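# Place a blue sponge flat on the shelf's top tier

## Task

Put one blue sponge on the upper tier of the shelf so it lies flat. Do not move the shelf, keep the sponges already on it flat and separated from each other, and finish with neither gripper touching any sponge.

## Robot and tools

Robot: two arms, left_arm and right_arm, each a six-joint arm with a parallel two-finger gripper and a wrist camera. Cameras: cam_head_left and cam_head_right (fixed on a stand behind the arms), cam_left_wrist and cam_right_wrist; all are 896x504.

Frames. The scene frame has its origin at table-top height, midway between the arms' nominal bases, +z up, +x out over the table, and left_arm on the +y side (not the image side). Actual bases: left_arm at (+0.028, +0.365, +0.044) m, right_arm at (+0.028, -0.352, +0.027) m, both nearly unrotated. Each arm reports end_effector_position (metres) and end_effector_quat_wxyz in its own base frame. That position is the point between the finger pads, roughly 1 cm short of the tips. The fingers point along the gripper's +z and open along its y. Reported poses may be off by a few cm, more at long reach.

Command rows. Every motion argument uses rows of 14 numbers, each in [-1, 1], always covering both arms: left_arm dx, dy, dz, rx, ry, rz, opening, then right_arm in the same order. dx, dy, dz, rx, ry, rz are offsets, not poses: measured from that arm's Hand target at the start of the action or move, along that arm's base axes; 1.0 equals 0.6 m for translation or 180 degrees for rotation, and rx, ry, rz form one rotation vector about the Hand target's position. All rows within one action or one move list count from that same start, not from each other, but a new call starts from the updated Hand target, so repeating an offset moves further. Opening is absolute: +1 fully open (0.094 m), -1 closed. Sending 0 for an arm's six pose numbers re-commands its current Hand target; the opening number is always a command, so repeat the present opening to keep a gripper as is.

execute_actions(actions, cameras): actions is a list of actions; each action is a list of up to 15 rows, one per 1/30 s step, with the last row held to fill 15 steps (0.5 s per action). Images appear only when actions is [] or cameras names them; an empty list returns images by default and shows the full state.

move(target, speed, blend, opening_speed, grip_force, blocking, cameras): straight-line paths toward target, one row or a list of up to 15 rows, all offsets from the same Hand targets. speed is m/s from 0.002 to 2.9 (default 0.25), one value or one per target; rotation is capped at twice that in rad/s. blend (m) rounds corners in a list; 0 stops at each. opening_speed (per second on the -1..+1 scale, at least 0.2) closes fingers gradually, useful for soft sponges. grip_force is newtons per pad, 10 to 50, per arm or one value; lower forces close slowly. blocking=false returns after about 0.5 s while motion continues. Moves last at least 0.5 s and at most 10 s; they do not avoid obstacles or the other arm. The result adds a move: line (done, off_target, moving, held, fault) plus limits such as paced or held; done means within 10 mm and 2 degrees, saying nothing about contact.

wait(seconds 0 to 10, cameras) lets time pass; stop(cameras) brakes a running move; zoom_image(camera, region [x0,y0,x1,y1] in pixels, up to 504 per side) enlarges the latest image; read_manual(section) only gives licence text; finished_scene(scene) ends the current scene, taking its number.

Results. Hand target is the last commanded pose after clipping (orientation limited to 40 degrees from the measured one per step). Grippers often stop a few cm short due to friction or load; re-send or add the missing offset. grip_measured is the measured opening on the command scale, reading slightly wide when empty and narrower than a held part under squeeze. Joint torques include gravity, are noisy, and joints 1 to 3 wrap at ±28 N m. Joint velocities within noise means at rest. Motor temperatures appear; MOTOR HOT from 75 °C, an over-temperature fault at 90 °C folds that arm and disables it.

Cautions. Do not drop the sponge or release it while moving; do not knock anything off the table; avoid hard or fast contact with the shelf, table or fixed items, and never let the arms or grippers hit or pinch each other. A blocked arm keeps pushing until commanded back past its gripper. Avoid paths near an arm's own base. Faster moves overshoot and hit harder. Open well above grip_measured to release, then lift clear so no gripper touches a sponge at the end.

Each tool is called as name(argument=value, ...), one argument or row to a line, values as JSON.

## Session

execute_actions(
  actions=[],
)

Scene clock: 0.00 s.
left_arm: end_effector_position=(+0.4057, +0.0233, +0.1009) grip_measured=+1.000 end_effector_quat_wxyz=(+0.592, -0.061, +0.803, -0.007) | right_arm: end_effector_position=(+0.4054, -0.0345, +0.1184) grip_measured=+1.000 end_effector_quat_wxyz=(+0.612, +0.054, +0.785, -0.084)
Joint positions: left_arm=[0.048 1.581 0.38 0.898 -0.015 -0.093 0.094] | right_arm=[0 1.563 0.378 0.94 0.199 -0.019 0.094]
Joint velocities: within noise
Joint torques (N m): no reading
Motor temperatures (°C): left_arm=[26 27 29 25 24 27 28] | right_arm=[28 29 27 27 27 28 28]
Heat: left arm: 29 °C; right arm: 29 °C.
Hand target: left_arm +0.4108, +0.0244, +0.1161; +0.610, -0.060, +0.791, -0.004 | right_arm +0.4098, -0.0359, +0.1341; +0.629, +0.060, +0.770, -0.083
Tool commands: left_gripper/opening=+1.0 right_gripper/opening=+1.0

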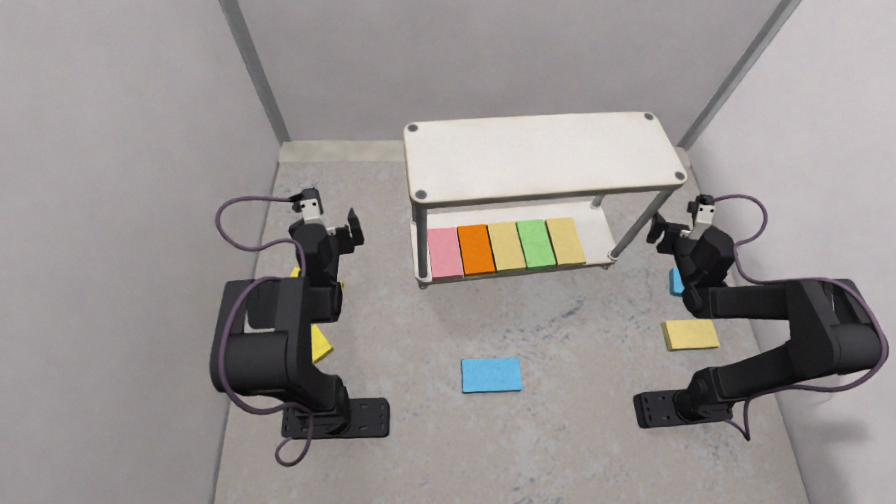

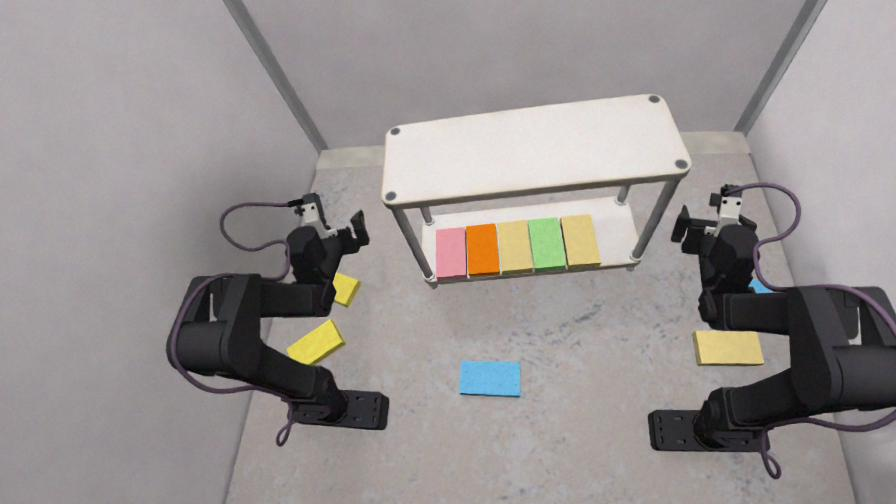

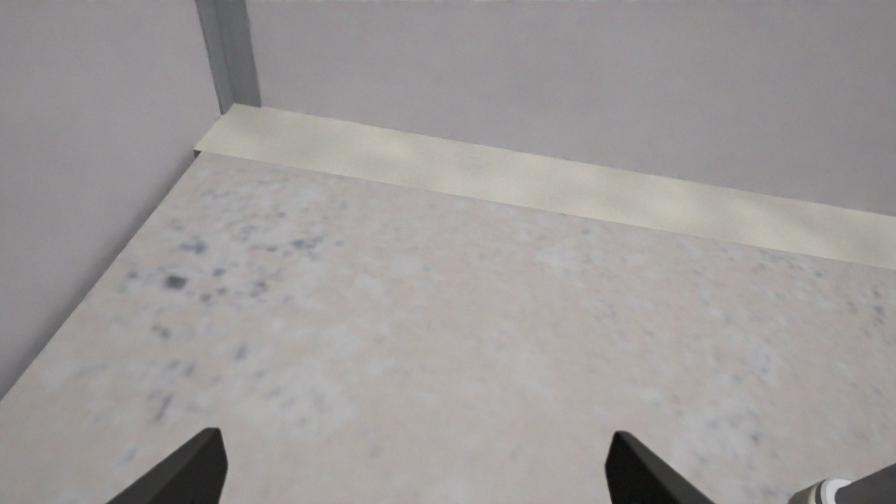

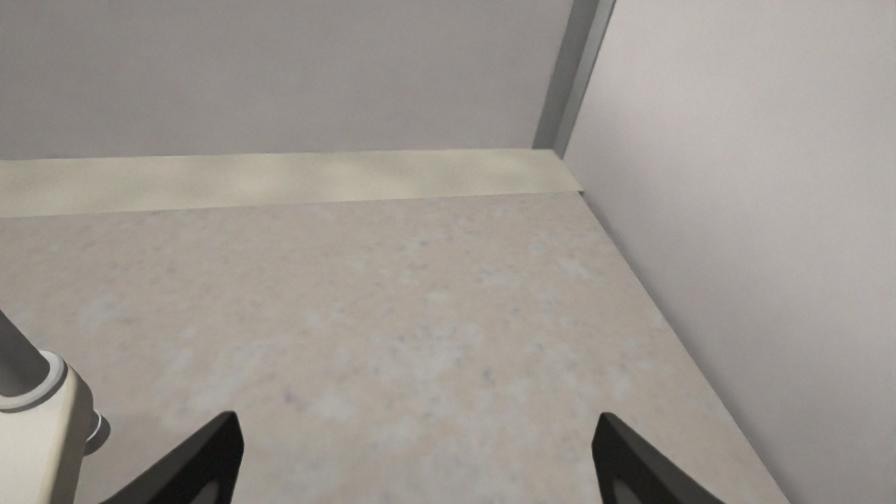

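move(
  target=[
    [0,0,0,0,0,0,1,-0.18,0.01,0.14,0,0,0,1],
    [0,0,0,0,0,0,1,-0.317,0.393,0.143,-0.05,0.077,0.273,1],
    [0,0,0,0,0,0,1,-0.54,0.577,0.04,-0.101,0.153,0.546,1],
  ],
  blend=[0.05,0.05,0],
  cameras=["all"],
)

Scene clock: 7.60 s.
left_arm: end_effector_position=(+0.4057, +0.0233, +0.1009) grip_measured=+1.000 end_effector_quat_wxyz=(+0.592, -0.061, +0.803, -0.007) | right_arm: end_effector_position=(+0.0887, +0.3033, +0.1376) grip_measured=+1.000 end_effector_quat_wxyz=(-0.289, +0.635, -0.658, -0.285)
Joint positions: left_arm=[0.048 1.581 0.38 0.898 -0.015 -0.093 0.094] | right_arm=[1.099 1.062 0.66 -0.385 -0.327 -0.301 0.094]
Joint torques (N m): left_arm=[0.03 -4.82 5.14 1.87 -0.02 -0.01] | right_arm=[0.29 -2.8 9.42 1.4 -0.38 -0.06]
Heat: left arm: 30 °C; right arm: 29 °C.
Hand target: left_arm +0.4108, +0.0244, +0.1161; +0.610, -0.060, +0.791, -0.004 | right_arm +0.0858, +0.3103, +0.1581; -0.299, +0.641, -0.641, -0.299
Off the commanded pose: left_arm 0.016 m, 3 deg | right_arm 0.022 m, 3 deg.
move: off_target (left_arm, right_arm)

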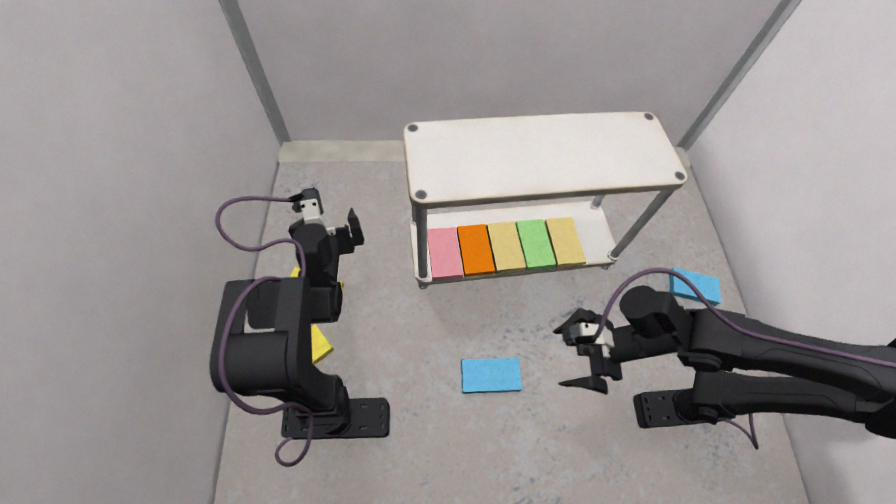

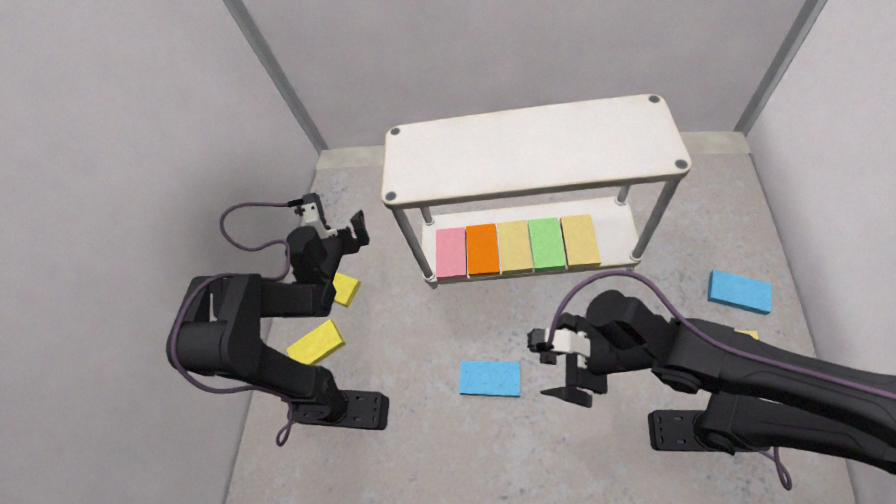

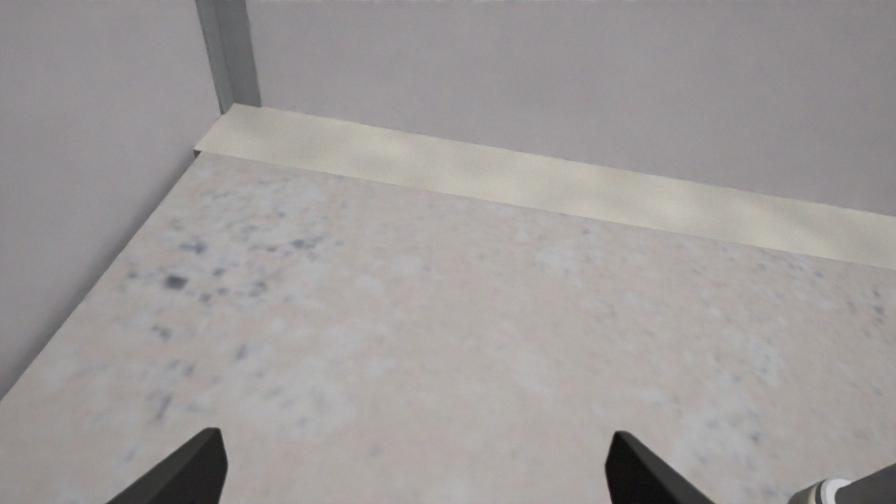

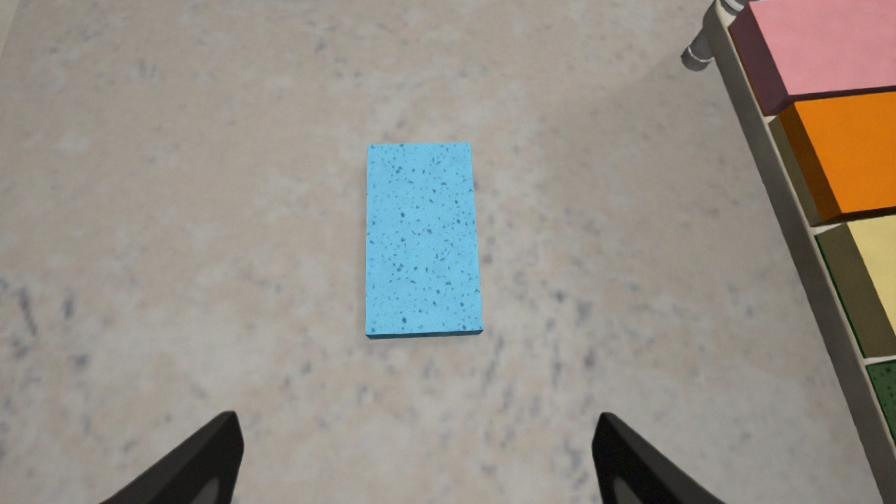

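move(
  target=[0,0,0,0,0,0,1,-0.007,0.138,-0.17,0,0,0,1],
  cameras=["cam_right_wrist"],
)

Scene clock: 10.50 s.
left_arm: end_effector_position=(+0.4057, +0.0233, +0.1009) grip_measured=+1.000 end_effector_quat_wxyz=(+0.592, -0.061, +0.803, -0.007) | right_arm: end_effector_position=(+0.0780, +0.3847, +0.0471) grip_measured=+1.000 end_effector_quat_wxyz=(-0.275, +0.652, -0.647, -0.285)
Joint positions: left_arm=[0.048 1.581 0.38 0.898 -0.015 -0.093 0.094] | right_arm=[1.258 1.583 0.645 0.153 -0.242 -0.22 0.094]
Joint torques (N m): left_arm=[0.06 -4.82 5.19 1.87 -0.02 -0.01] | right_arm=[0.32 -5.52 3.96 2.39 -0.09 0.07]
Heat: left arm: 30 °C; right arm: 29 °C.
Hand target: left_arm +0.4108, +0.0244, +0.1161; +0.610, -0.060, +0.791, -0.004 | right_arm +0.0816, +0.3931, +0.0561; -0.299, +0.641, -0.641, -0.299
Off the commanded pose: left_arm 0.016 m, 3 deg | right_arm 0.013 m, 3 deg.
move: off_target (left_arm, right_arm)
Images, in order (width x height): cam_right_wrist 896x504.

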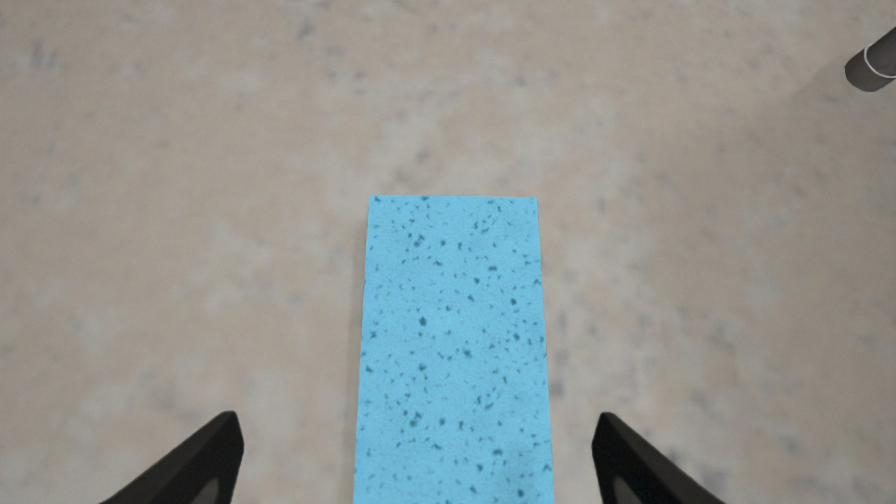

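move(
  target=[0,0,0,0,0,0,1,0.018,0.0,-0.083,0,0,0,1],
  speed=0.12,
  cameras=["cam_right_wrist","cam_head_left"],
)

Scene clock: 12.30 s.
left_arm: end_effector_position=(+0.4057, +0.0233, +0.1009) grip_measured=+1.000 end_effector_quat_wxyz=(+0.592, -0.061, +0.803, -0.007) | right_arm: end_effector_position=(+0.0896, +0.3869, -0.0017) grip_measured=+1.000 end_effector_quat_wxyz=(-0.279, +0.646, -0.653, -0.282)
Joint positions: left_arm=[0.048 1.581 0.38 0.898 -0.015 -0.093 0.094] | right_arm=[1.231 1.779 0.588 0.406 -0.245 -0.227 0.094]
Joint torques (N m): left_arm=[0.03 -4.85 5.12 1.86 -0.02 0] | right_arm=[-0.54 -6.08 2.93 2.4 -0.32 -0.06]
Heat: left arm: 30 °C; right arm: 30 °C.
Hand target: left_arm +0.4108, +0.0244, +0.1161; +0.610, -0.060, +0.791, -0.004 | right_arm +0.0924, +0.3931, +0.0063; -0.299, +0.641, -0.641, -0.299
Off the commanded pose: left_arm 0.016 m, 3 deg | right_arm 0.010 m, 3 deg.
move: off_target (left_arm, right_arm)
Images, in order (width x height): cam_head_left 896x504, cam_right_wrist 896x504.

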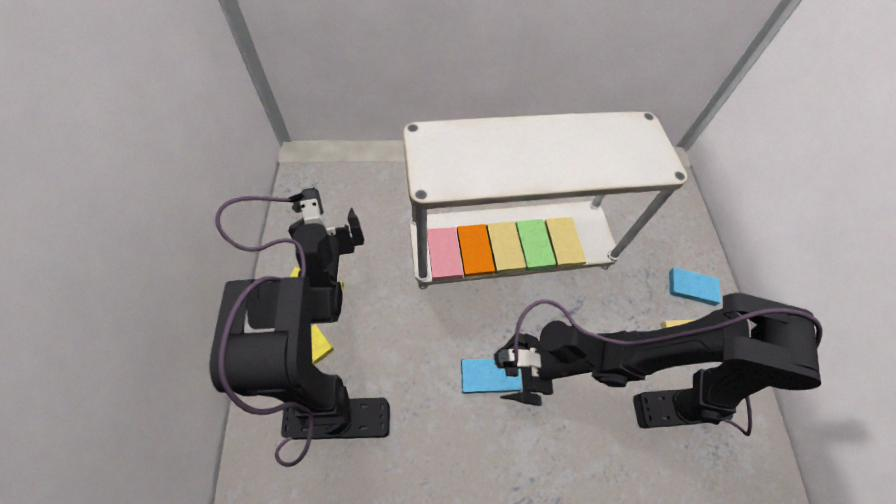

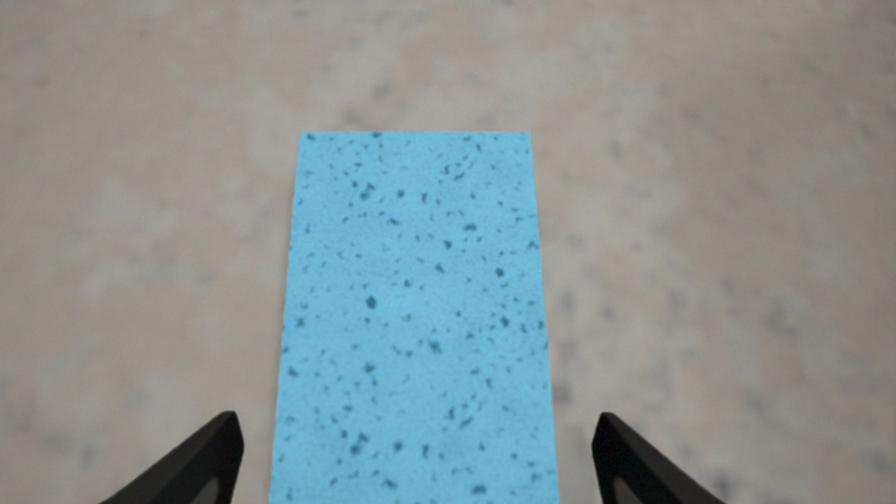

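move(
  target=[0,0,0,0,0,0,1,0,0,0,0,0,0,0.28],
  opening_speed=0.7,
  grip_force=25,
  cameras=["cam_right_wrist"],
)

Scene clock: 15.10 s.
left_arm: end_effector_position=(+0.4057, +0.0233, +0.1009) grip_measured=+1.000 end_effector_quat_wxyz=(+0.592, -0.061, +0.803, -0.007) | right_arm: end_effector_position=(+0.0897, +0.3871, -0.0014) grip_measured=+0.412 end_effector_quat_wxyz=(-0.280, +0.645, -0.652, -0.282)
Joint positions: left_arm=[0.048 1.581 0.38 0.898 -0.015 -0.093 0.094] | right_arm=[1.231 1.779 0.588 0.408 -0.245 -0.227 0.066]
Joint torques (N m): left_arm=[-0.01 -4.86 5.14 1.86 -0.01 0] | right_arm=[-0.55 -6.06 2.92 2.38 -0.32 -0.06]
Heat: left arm: 30 °C; right arm: 31 °C.
Hand target: left_arm +0.4108, +0.0244, +0.1161; +0.610, -0.060, +0.791, -0.004 | right_arm +0.0924, +0.3931, +0.0063; -0.299, +0.641, -0.641, -0.299
Off the commanded pose: left_arm 0.016 m, 3 deg | right_arm 0.010 m, 3 deg.
grip_force (N): 25, 25
move: off_target (left_arm, right_arm)
Images, in order (width x height): cam_right_wrist 896x504.

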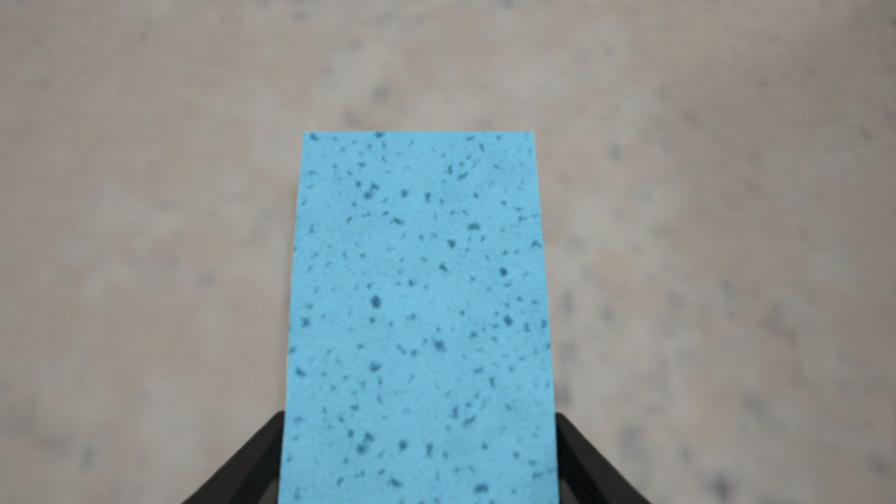

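move(
  target=[
    [0,0,0,0,0,0,1,0,-0.05,0.367,0,0,0,0.28],
    [0,0,0,0,0,0,1,0.13,-0.255,0.69,0,0,-0.222,0.28],
    [0,0,0,0,0,0,1,0.263,-0.438,0.707,0,0,-0.444,0.28],
  ],
  blend=[0.04,0.05,0],
  cameras=["all"],
)

Scene clock: 20.30 s.
left_arm: end_effector_position=(+0.4057, +0.0233, +0.1009) grip_measured=+1.000 end_effector_quat_wxyz=(+0.592, -0.061, +0.803, -0.007) | right_arm: end_effector_position=(+0.2552, +0.1406, +0.4223) grip_measured=+0.411 end_effector_quat_wxyz=(+0.417, -0.092, +0.903, +0.046)
Joint positions: left_arm=[0.048 1.581 0.38 0.898 -0.015 -0.093 0.094] | right_arm=[0.74 1.397 2.139 -1.519 0.394 0.369 0.066]
Joint torques (N m): left_arm=[0.06 -4.86 5.09 1.85 0 0] | right_arm=[-0.49 -2.97 6.27 1.25 0.34 0.07]
Motor temperatures (°C): left_arm=[26 28 31 30 24 27 28] | right_arm=[28 29 28 31 27 28 28]
Heat: left arm: 31 °C; right arm: 31 °C.
Hand target: left_arm +0.4108, +0.0244, +0.1161; +0.610, -0.060, +0.791, -0.004 | right_arm +0.2502, +0.1303, +0.4305; +0.421, -0.080, +0.903, +0.037
Off the commanded pose: left_arm 0.016 m, 3 deg | right_arm 0.014 m, 2 deg.
joint sent to its limit (right arm) — joint 4 (wrist pitch), lower limit. The joint targets are off in position, not in orientation.
grip_force (N): 25, 25
move: off_target (left_arm, right_arm)

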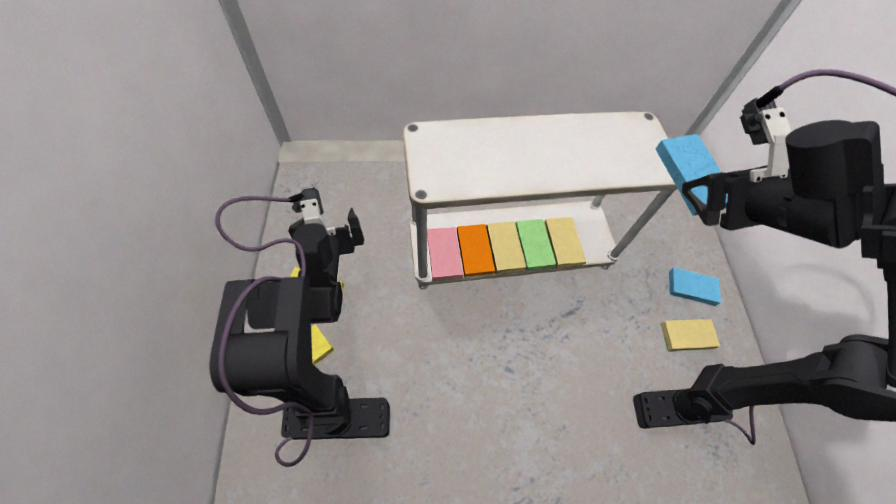

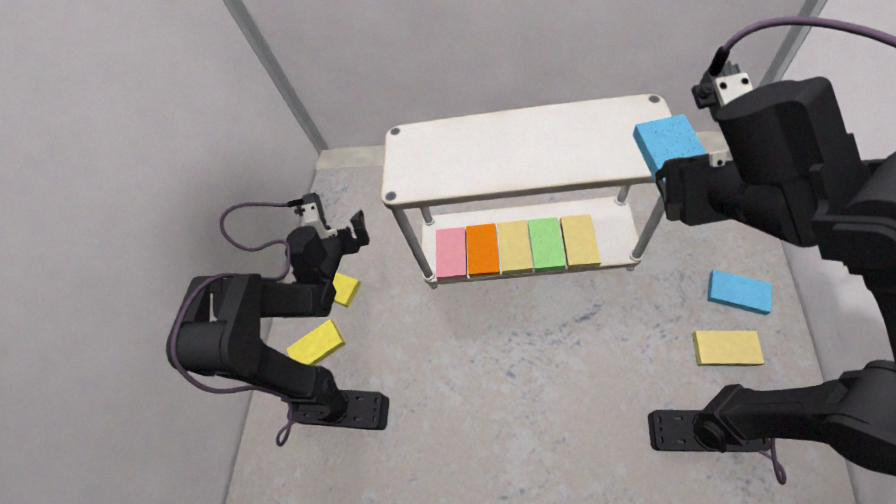

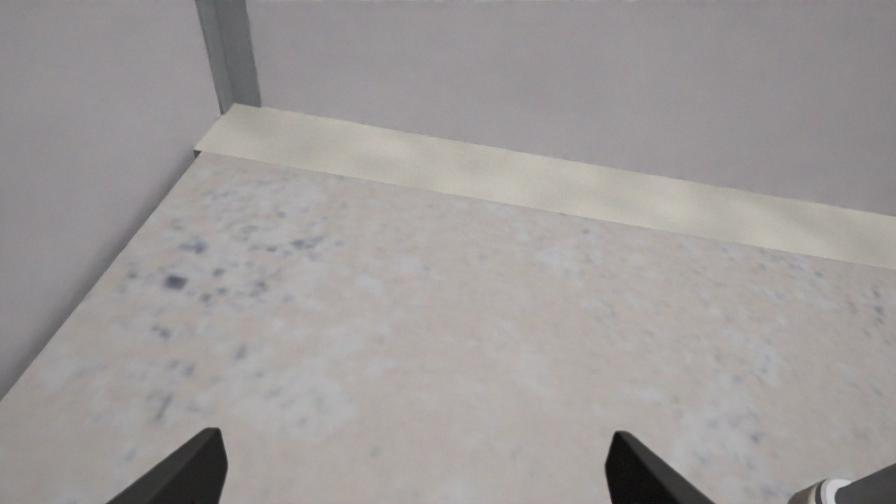

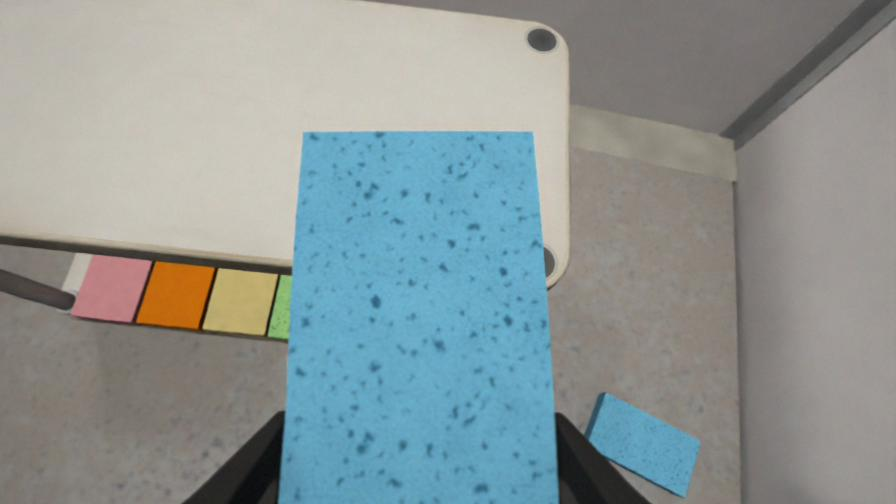

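move(
  target=[0,0,0,0,0,0,1,0.18,0.04,0,0,0,-0.019,0.28],
  cameras=["cam_head_left","cam_head_right","cam_right_wrist"],
)

Scene clock: 22.77 s.
left_arm: end_effector_position=(+0.4057, +0.0233, +0.1009) grip_measured=+1.000 end_effector_quat_wxyz=(+0.592, -0.061, +0.803, -0.007) | right_arm: end_effector_position=(+0.3647, +0.1572, +0.4263) grip_measured=+0.411 end_effector_quat_wxyz=(+0.424, -0.051, +0.904, +0.026)
Joint positions: left_arm=[0.048 1.581 0.38 0.898 -0.015 -0.093 0.094] | right_arm=[0.552 1.81 2.584 -1.517 0.331 0.294 0.066]
Joint torques (N m): left_arm=[0.03 -4.82 5.14 1.85 -0.01 -0.01] | right_arm=[-0.46 -5.89 6.12 1.31 0.02 -0.07]
Heat: left arm: 31 °C; right arm: 31 °C.
Hand target: left_arm +0.4108, +0.0244, +0.1161; +0.610, -0.060, +0.791, -0.004 | right_arm +0.3582, +0.1543, +0.4305; +0.422, -0.053, +0.905, +0.025
Off the commanded pose: left_arm 0.016 m, 3 deg | right_arm 0.008 m, 0 deg.
grip_force (N): 25, 25
move: off_target (left_arm)
Images, in order (width x height): cam_head_left 896x504, cam_head_right 896x504, cam_right_wrist 896x504.

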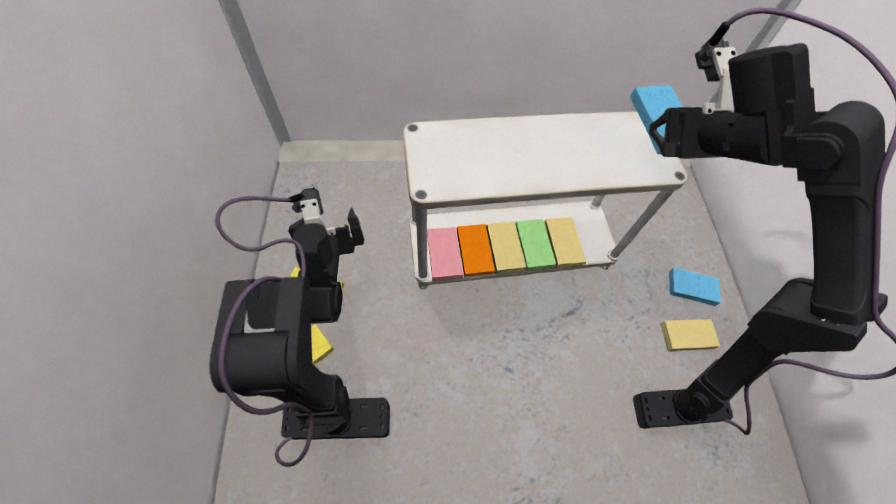

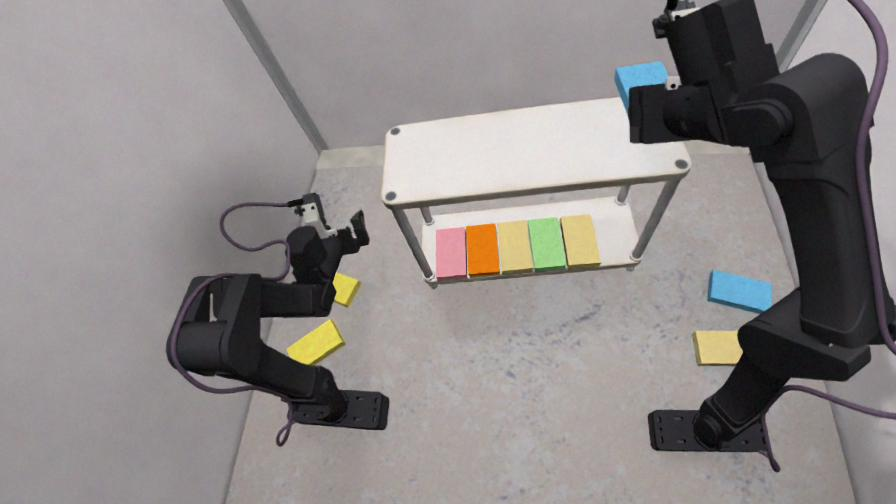

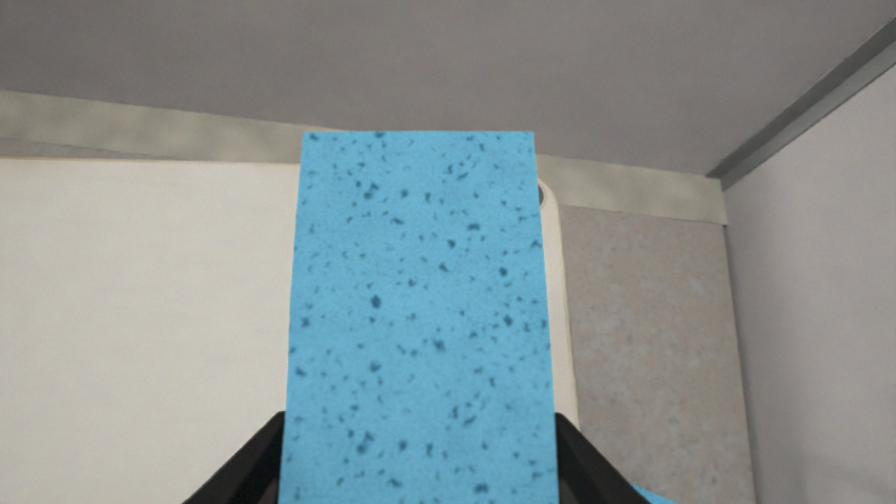

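move(
  target=[0,0,0,0,0,0,1,0.062,0.05,-0.055,0,0,0.005,0.28],
  speed=0.15,
  cameras=["cam_head_left","cam_head_right","cam_right_wrist"],
)

zoom_image(
  camera="cam_head_left",
  region=[396, 50, 746, 300],
)

Scene clock: 24.73 s.
left_arm: end_effector_position=(+0.4057, +0.0233, +0.1009) grip_measured=+1.000 end_effector_quat_wxyz=(+0.592, -0.061, +0.803, -0.007) | right_arm: end_effector_position=(+0.3889, +0.1751, +0.3855) grip_measured=+0.411 end_effector_quat_wxyz=(+0.394, -0.061, +0.917, +0.012)
Joint positions: left_arm=[0.048 1.581 0.38 0.898 -0.015 -0.093 0.094] | right_arm=[0.557 1.834 2.432 -1.413 0.328 0.293 0.066]
Joint torques (N m): left_arm=[0.01 -4.86 5.15 1.86 -0.02 -0.02] | right_arm=[0.28 -7.39 3.37 2.35 0.05 -0.07]
Heat: left arm: 31 °C; right arm: 32 °C.
Hand target: left_arm +0.4108, +0.0244, +0.1161; +0.610, -0.060, +0.791, -0.004 | right_arm +0.3954, +0.1843, +0.3975; +0.422, -0.060, +0.904, +0.028
Off the commanded pose: left_arm 0.016 m, 3 deg | right_arm 0.016 m, 4 deg.
grip_force (N): 25, 25
move: off_target (left_arm, right_arm)
Images, in order (width x height): cam_head_left 896x504, cam_head_right 896x504, cam_right_wrist 896x504.

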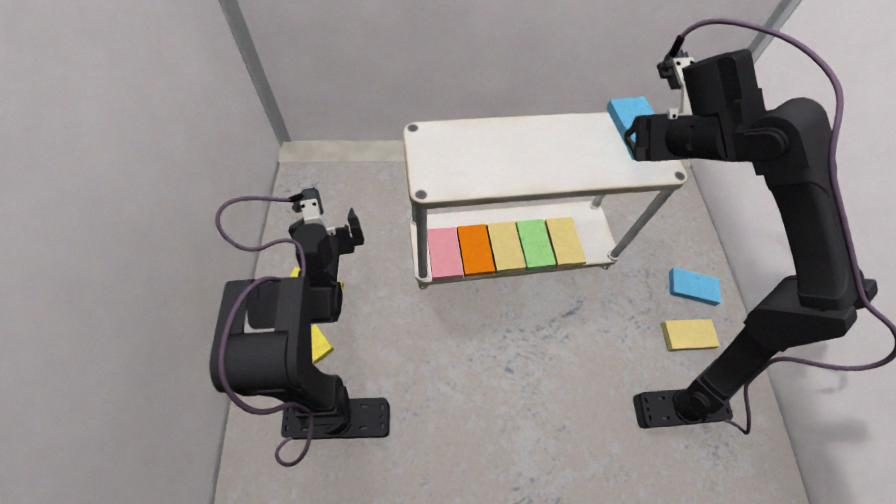

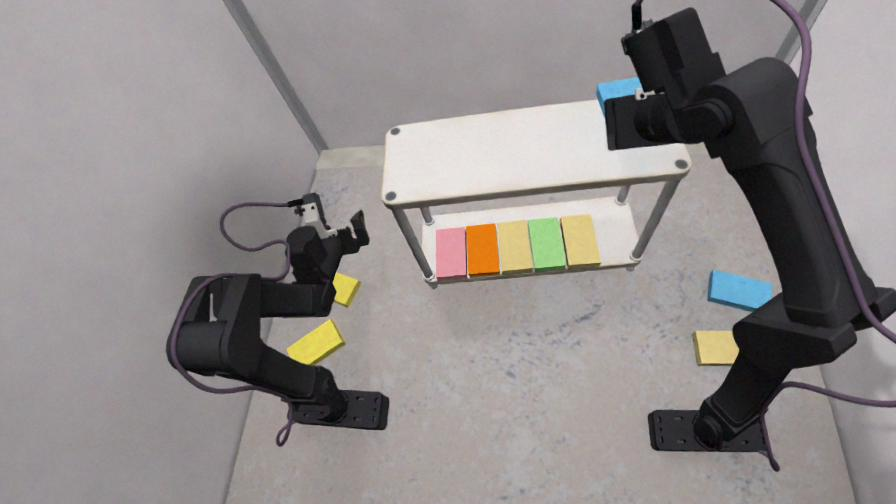

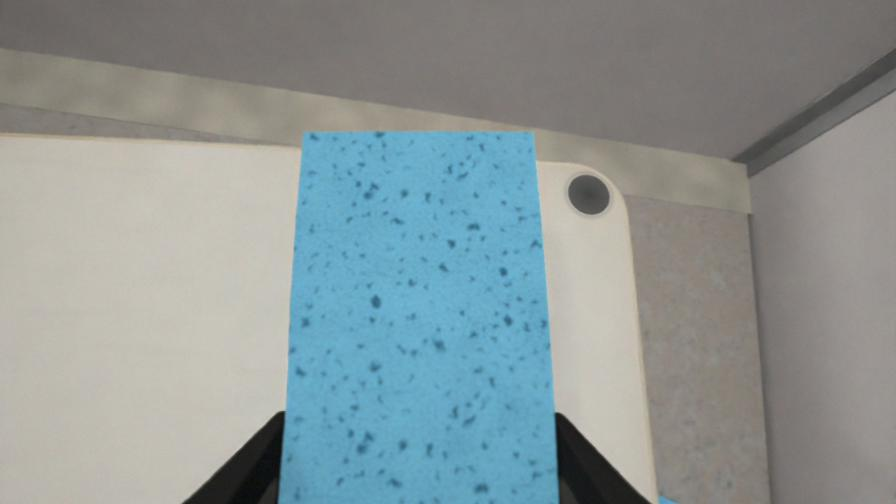

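Scaled by 1.440 from the camera's 896x504 image, which has a finer 1280x720 frame.

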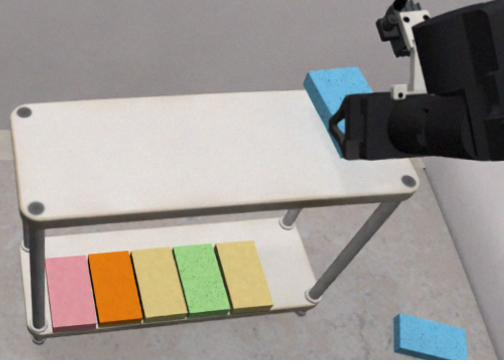

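move(
  target=[0,0,0,0,0,0,1,0,0,-0.025,0,0,0,0.28],
  speed=0.06,
  cameras=["cam_right_wrist"],
)

move(
  target=[0,0,0,0,0,0,1,0,0,-0.015,0,0,0,0.28],
  speed=0.05,
  cameras=["cam_head_left","cam_right_wrist"],
)

zoom_image(
  camera="cam_head_left",
  region=[546, 50, 746, 220],
)

Scene clock: 28.03 s.
left_arm: end_effector_position=(+0.4057, +0.0233, +0.1009) grip_measured=+1.000 end_effector_quat_wxyz=(+0.592, -0.061, +0.803, -0.007) | right_arm: end_effector_position=(+0.3959, +0.1794, +0.3583) grip_measured=+0.411 end_effector_quat_wxyz=(+0.382, -0.064, +0.922, +0.005)
Joint positions: left_arm=[0.048 1.581 0.38 0.898 -0.015 -0.093 0.094] | right_arm=[0.557 1.794 2.255 -1.307 0.328 0.293 0.066]
Joint torques (N m): left_arm=[0.03 -4.83 5.15 1.86 -0.01 0] | right_arm=[0.25 -9.94 3.51 2.29 0.05 -0.07]
Heat: left arm: 31 °C; right arm: 33 °C.
Hand target: left_arm +0.4108, +0.0244, +0.1161; +0.610, -0.060, +0.791, -0.004 | right_arm +0.3954, +0.1843, +0.3825; +0.422, -0.060, +0.904, +0.028
Off the commanded pose: left_arm 0.016 m, 3 deg | right_arm 0.025 m, 6 deg.
grip_force (N): 25, 25
move: off_target (left_arm, right_arm)
Images, in order (width x height): cam_right_wrist 896x504.

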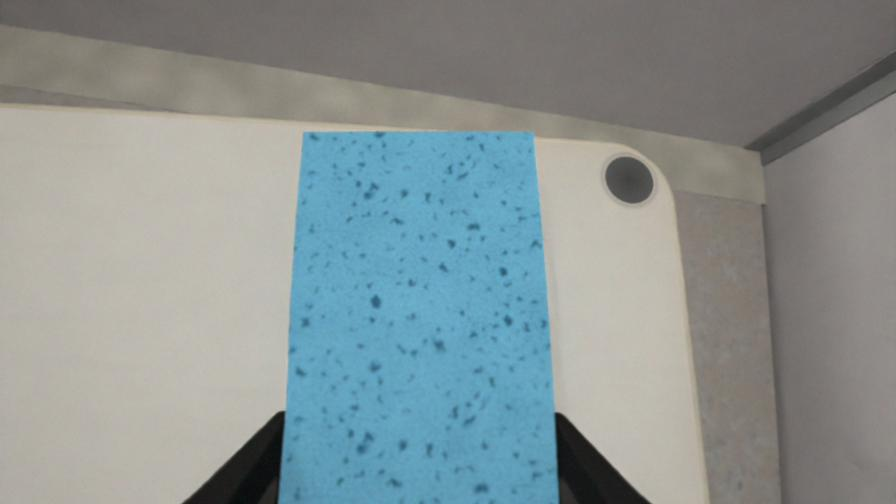

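Scene clock: 29.13 s.
left_arm: end_effector_position=(+0.4057, +0.0233, +0.1009) grip_measured=+1.000 end_effector_quat_wxyz=(+0.592, -0.061, +0.803, -0.007) | right_arm: end_effector_position=(+0.3972, +0.1802, +0.3545) grip_measured=+0.411 end_effector_quat_wxyz=(+0.390, -0.057, +0.919, +0.012)
Joint positions: left_arm=[0.048 1.581 0.38 0.898 -0.015 -0.093 0.094] | right_arm=[0.557 1.756 2.169 -1.238 0.328 0.303 0.066]
Joint torques (N m): left_arm=[0.01 -4.83 5.15 1.86 0 -0.02] | right_arm=[0.25 -9.55 3.49 2.19 0.05 -0.07]
Heat: left arm: 31 °C; right arm: 33 °C.
Hand target: left_arm +0.4108, +0.0244, +0.1161; +0.610, -0.060, +0.791, -0.004 | right_arm +0.3954, +0.1843, +0.3735; +0.422, -0.060, +0.904, +0.028
Off the commanded pose: left_arm 0.016 m, 3 deg | right_arm 0.019 m, 4 deg.
grip_force (N): 25, 25
move: off_target (left_arm, right_arm)
Images, in order (width x height): cam_head_left 896x504, cam_right_wrist 896x504.

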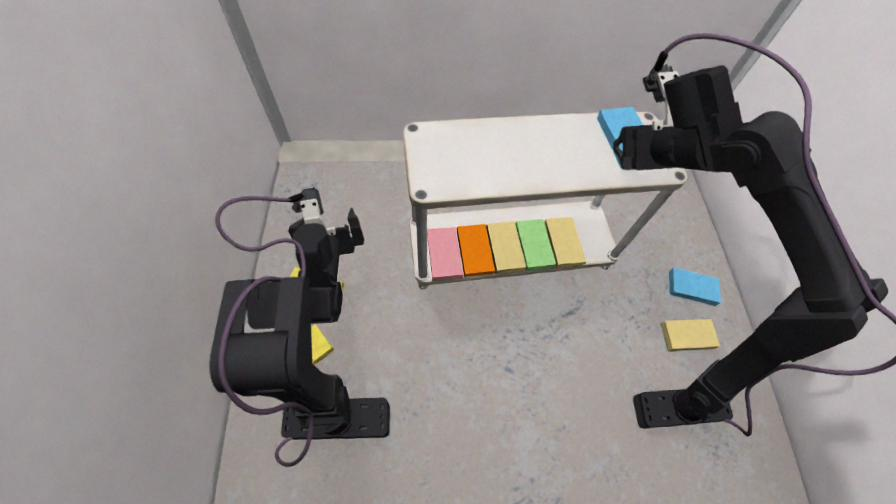

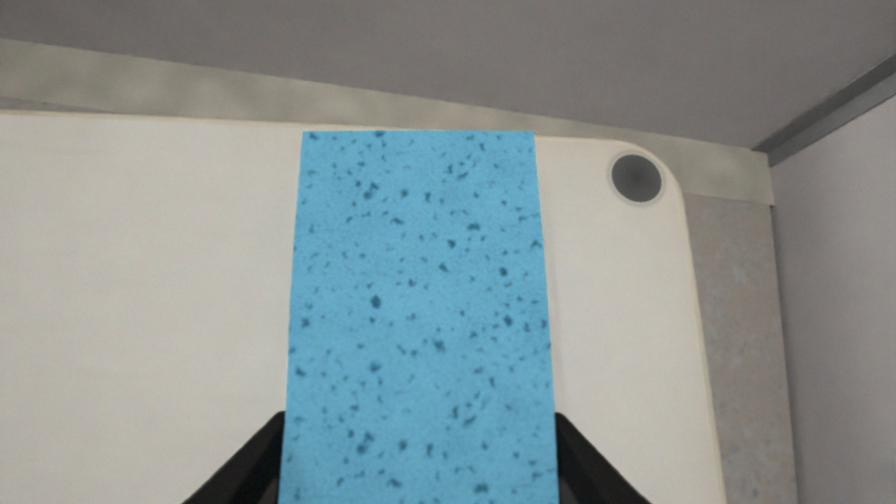

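Scaled by 2.520 from the camera's 896x504 image, which has a finer 1280x720 frame.

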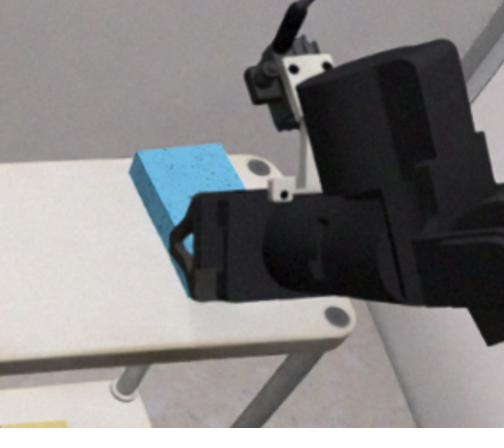

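move(
  target=[0,0,0,0,0,0,1,0,0,-0.015,0,0,0,0.28],
  speed=0.05,
  cameras=["cam_head_left","cam_right_wrist"],
)

zoom_image(
  camera="cam_head_left",
  region=[546, 50, 746, 220],
)

Scene clock: 30.67 s.
left_arm: end_effector_position=(+0.4057, +0.0233, +0.1009) grip_measured=+1.000 end_effector_quat_wxyz=(+0.592, -0.061, +0.803, -0.007) | right_arm: end_effector_position=(+0.3979, +0.1807, +0.3532) grip_measured=+0.411 end_effector_quat_wxyz=(+0.402, -0.054, +0.914, +0.018)
Joint positions: left_arm=[0.048 1.581 0.38 0.898 -0.015 -0.093 0.094] | right_arm=[0.557 1.717 2.093 -1.17 0.328 0.303 0.066]
Joint torques (N m): left_arm=[0.06 -4.85 5.15 1.86 -0.02 0] | right_arm=[0.25 -8.64 3.3 2.05 0.04 -0.07]
Heat: left arm: 31 °C; right arm: 33 °C.
Hand target: left_arm +0.4108, +0.0244, +0.1161; +0.610, -0.060, +0.791, -0.004 | right_arm +0.3954, +0.1843, +0.3645; +0.422, -0.060, +0.904, +0.028
Off the commanded pose: left_arm 0.016 m, 3 deg | right_arm 0.012 m, 3 deg.
grip_force (N): 25, 25
move: off_target (left_arm, right_arm)
Images, in order (width x height): cam_head_left 896x504, cam_right_wrist 896x504.

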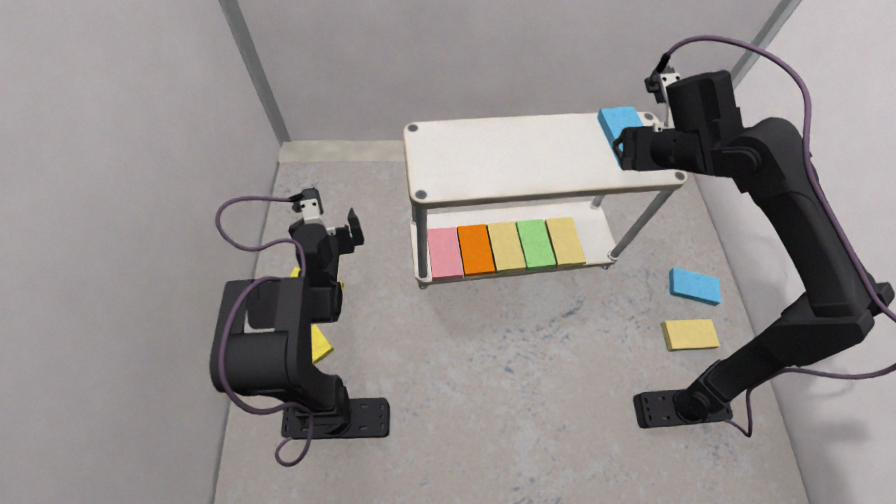

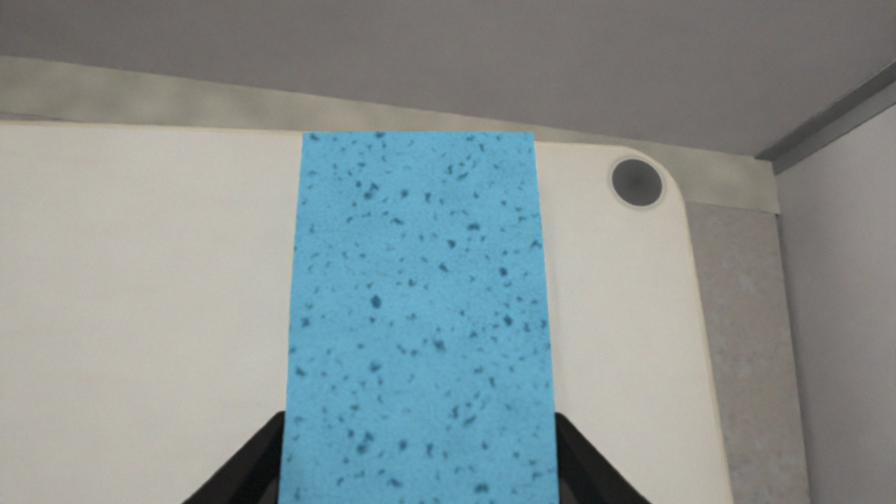

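Scaled by 2.520 from the camera's 896x504 image, which has a finer 1280x720 frame.

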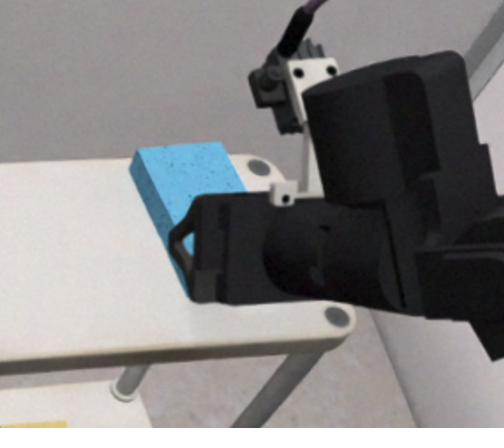

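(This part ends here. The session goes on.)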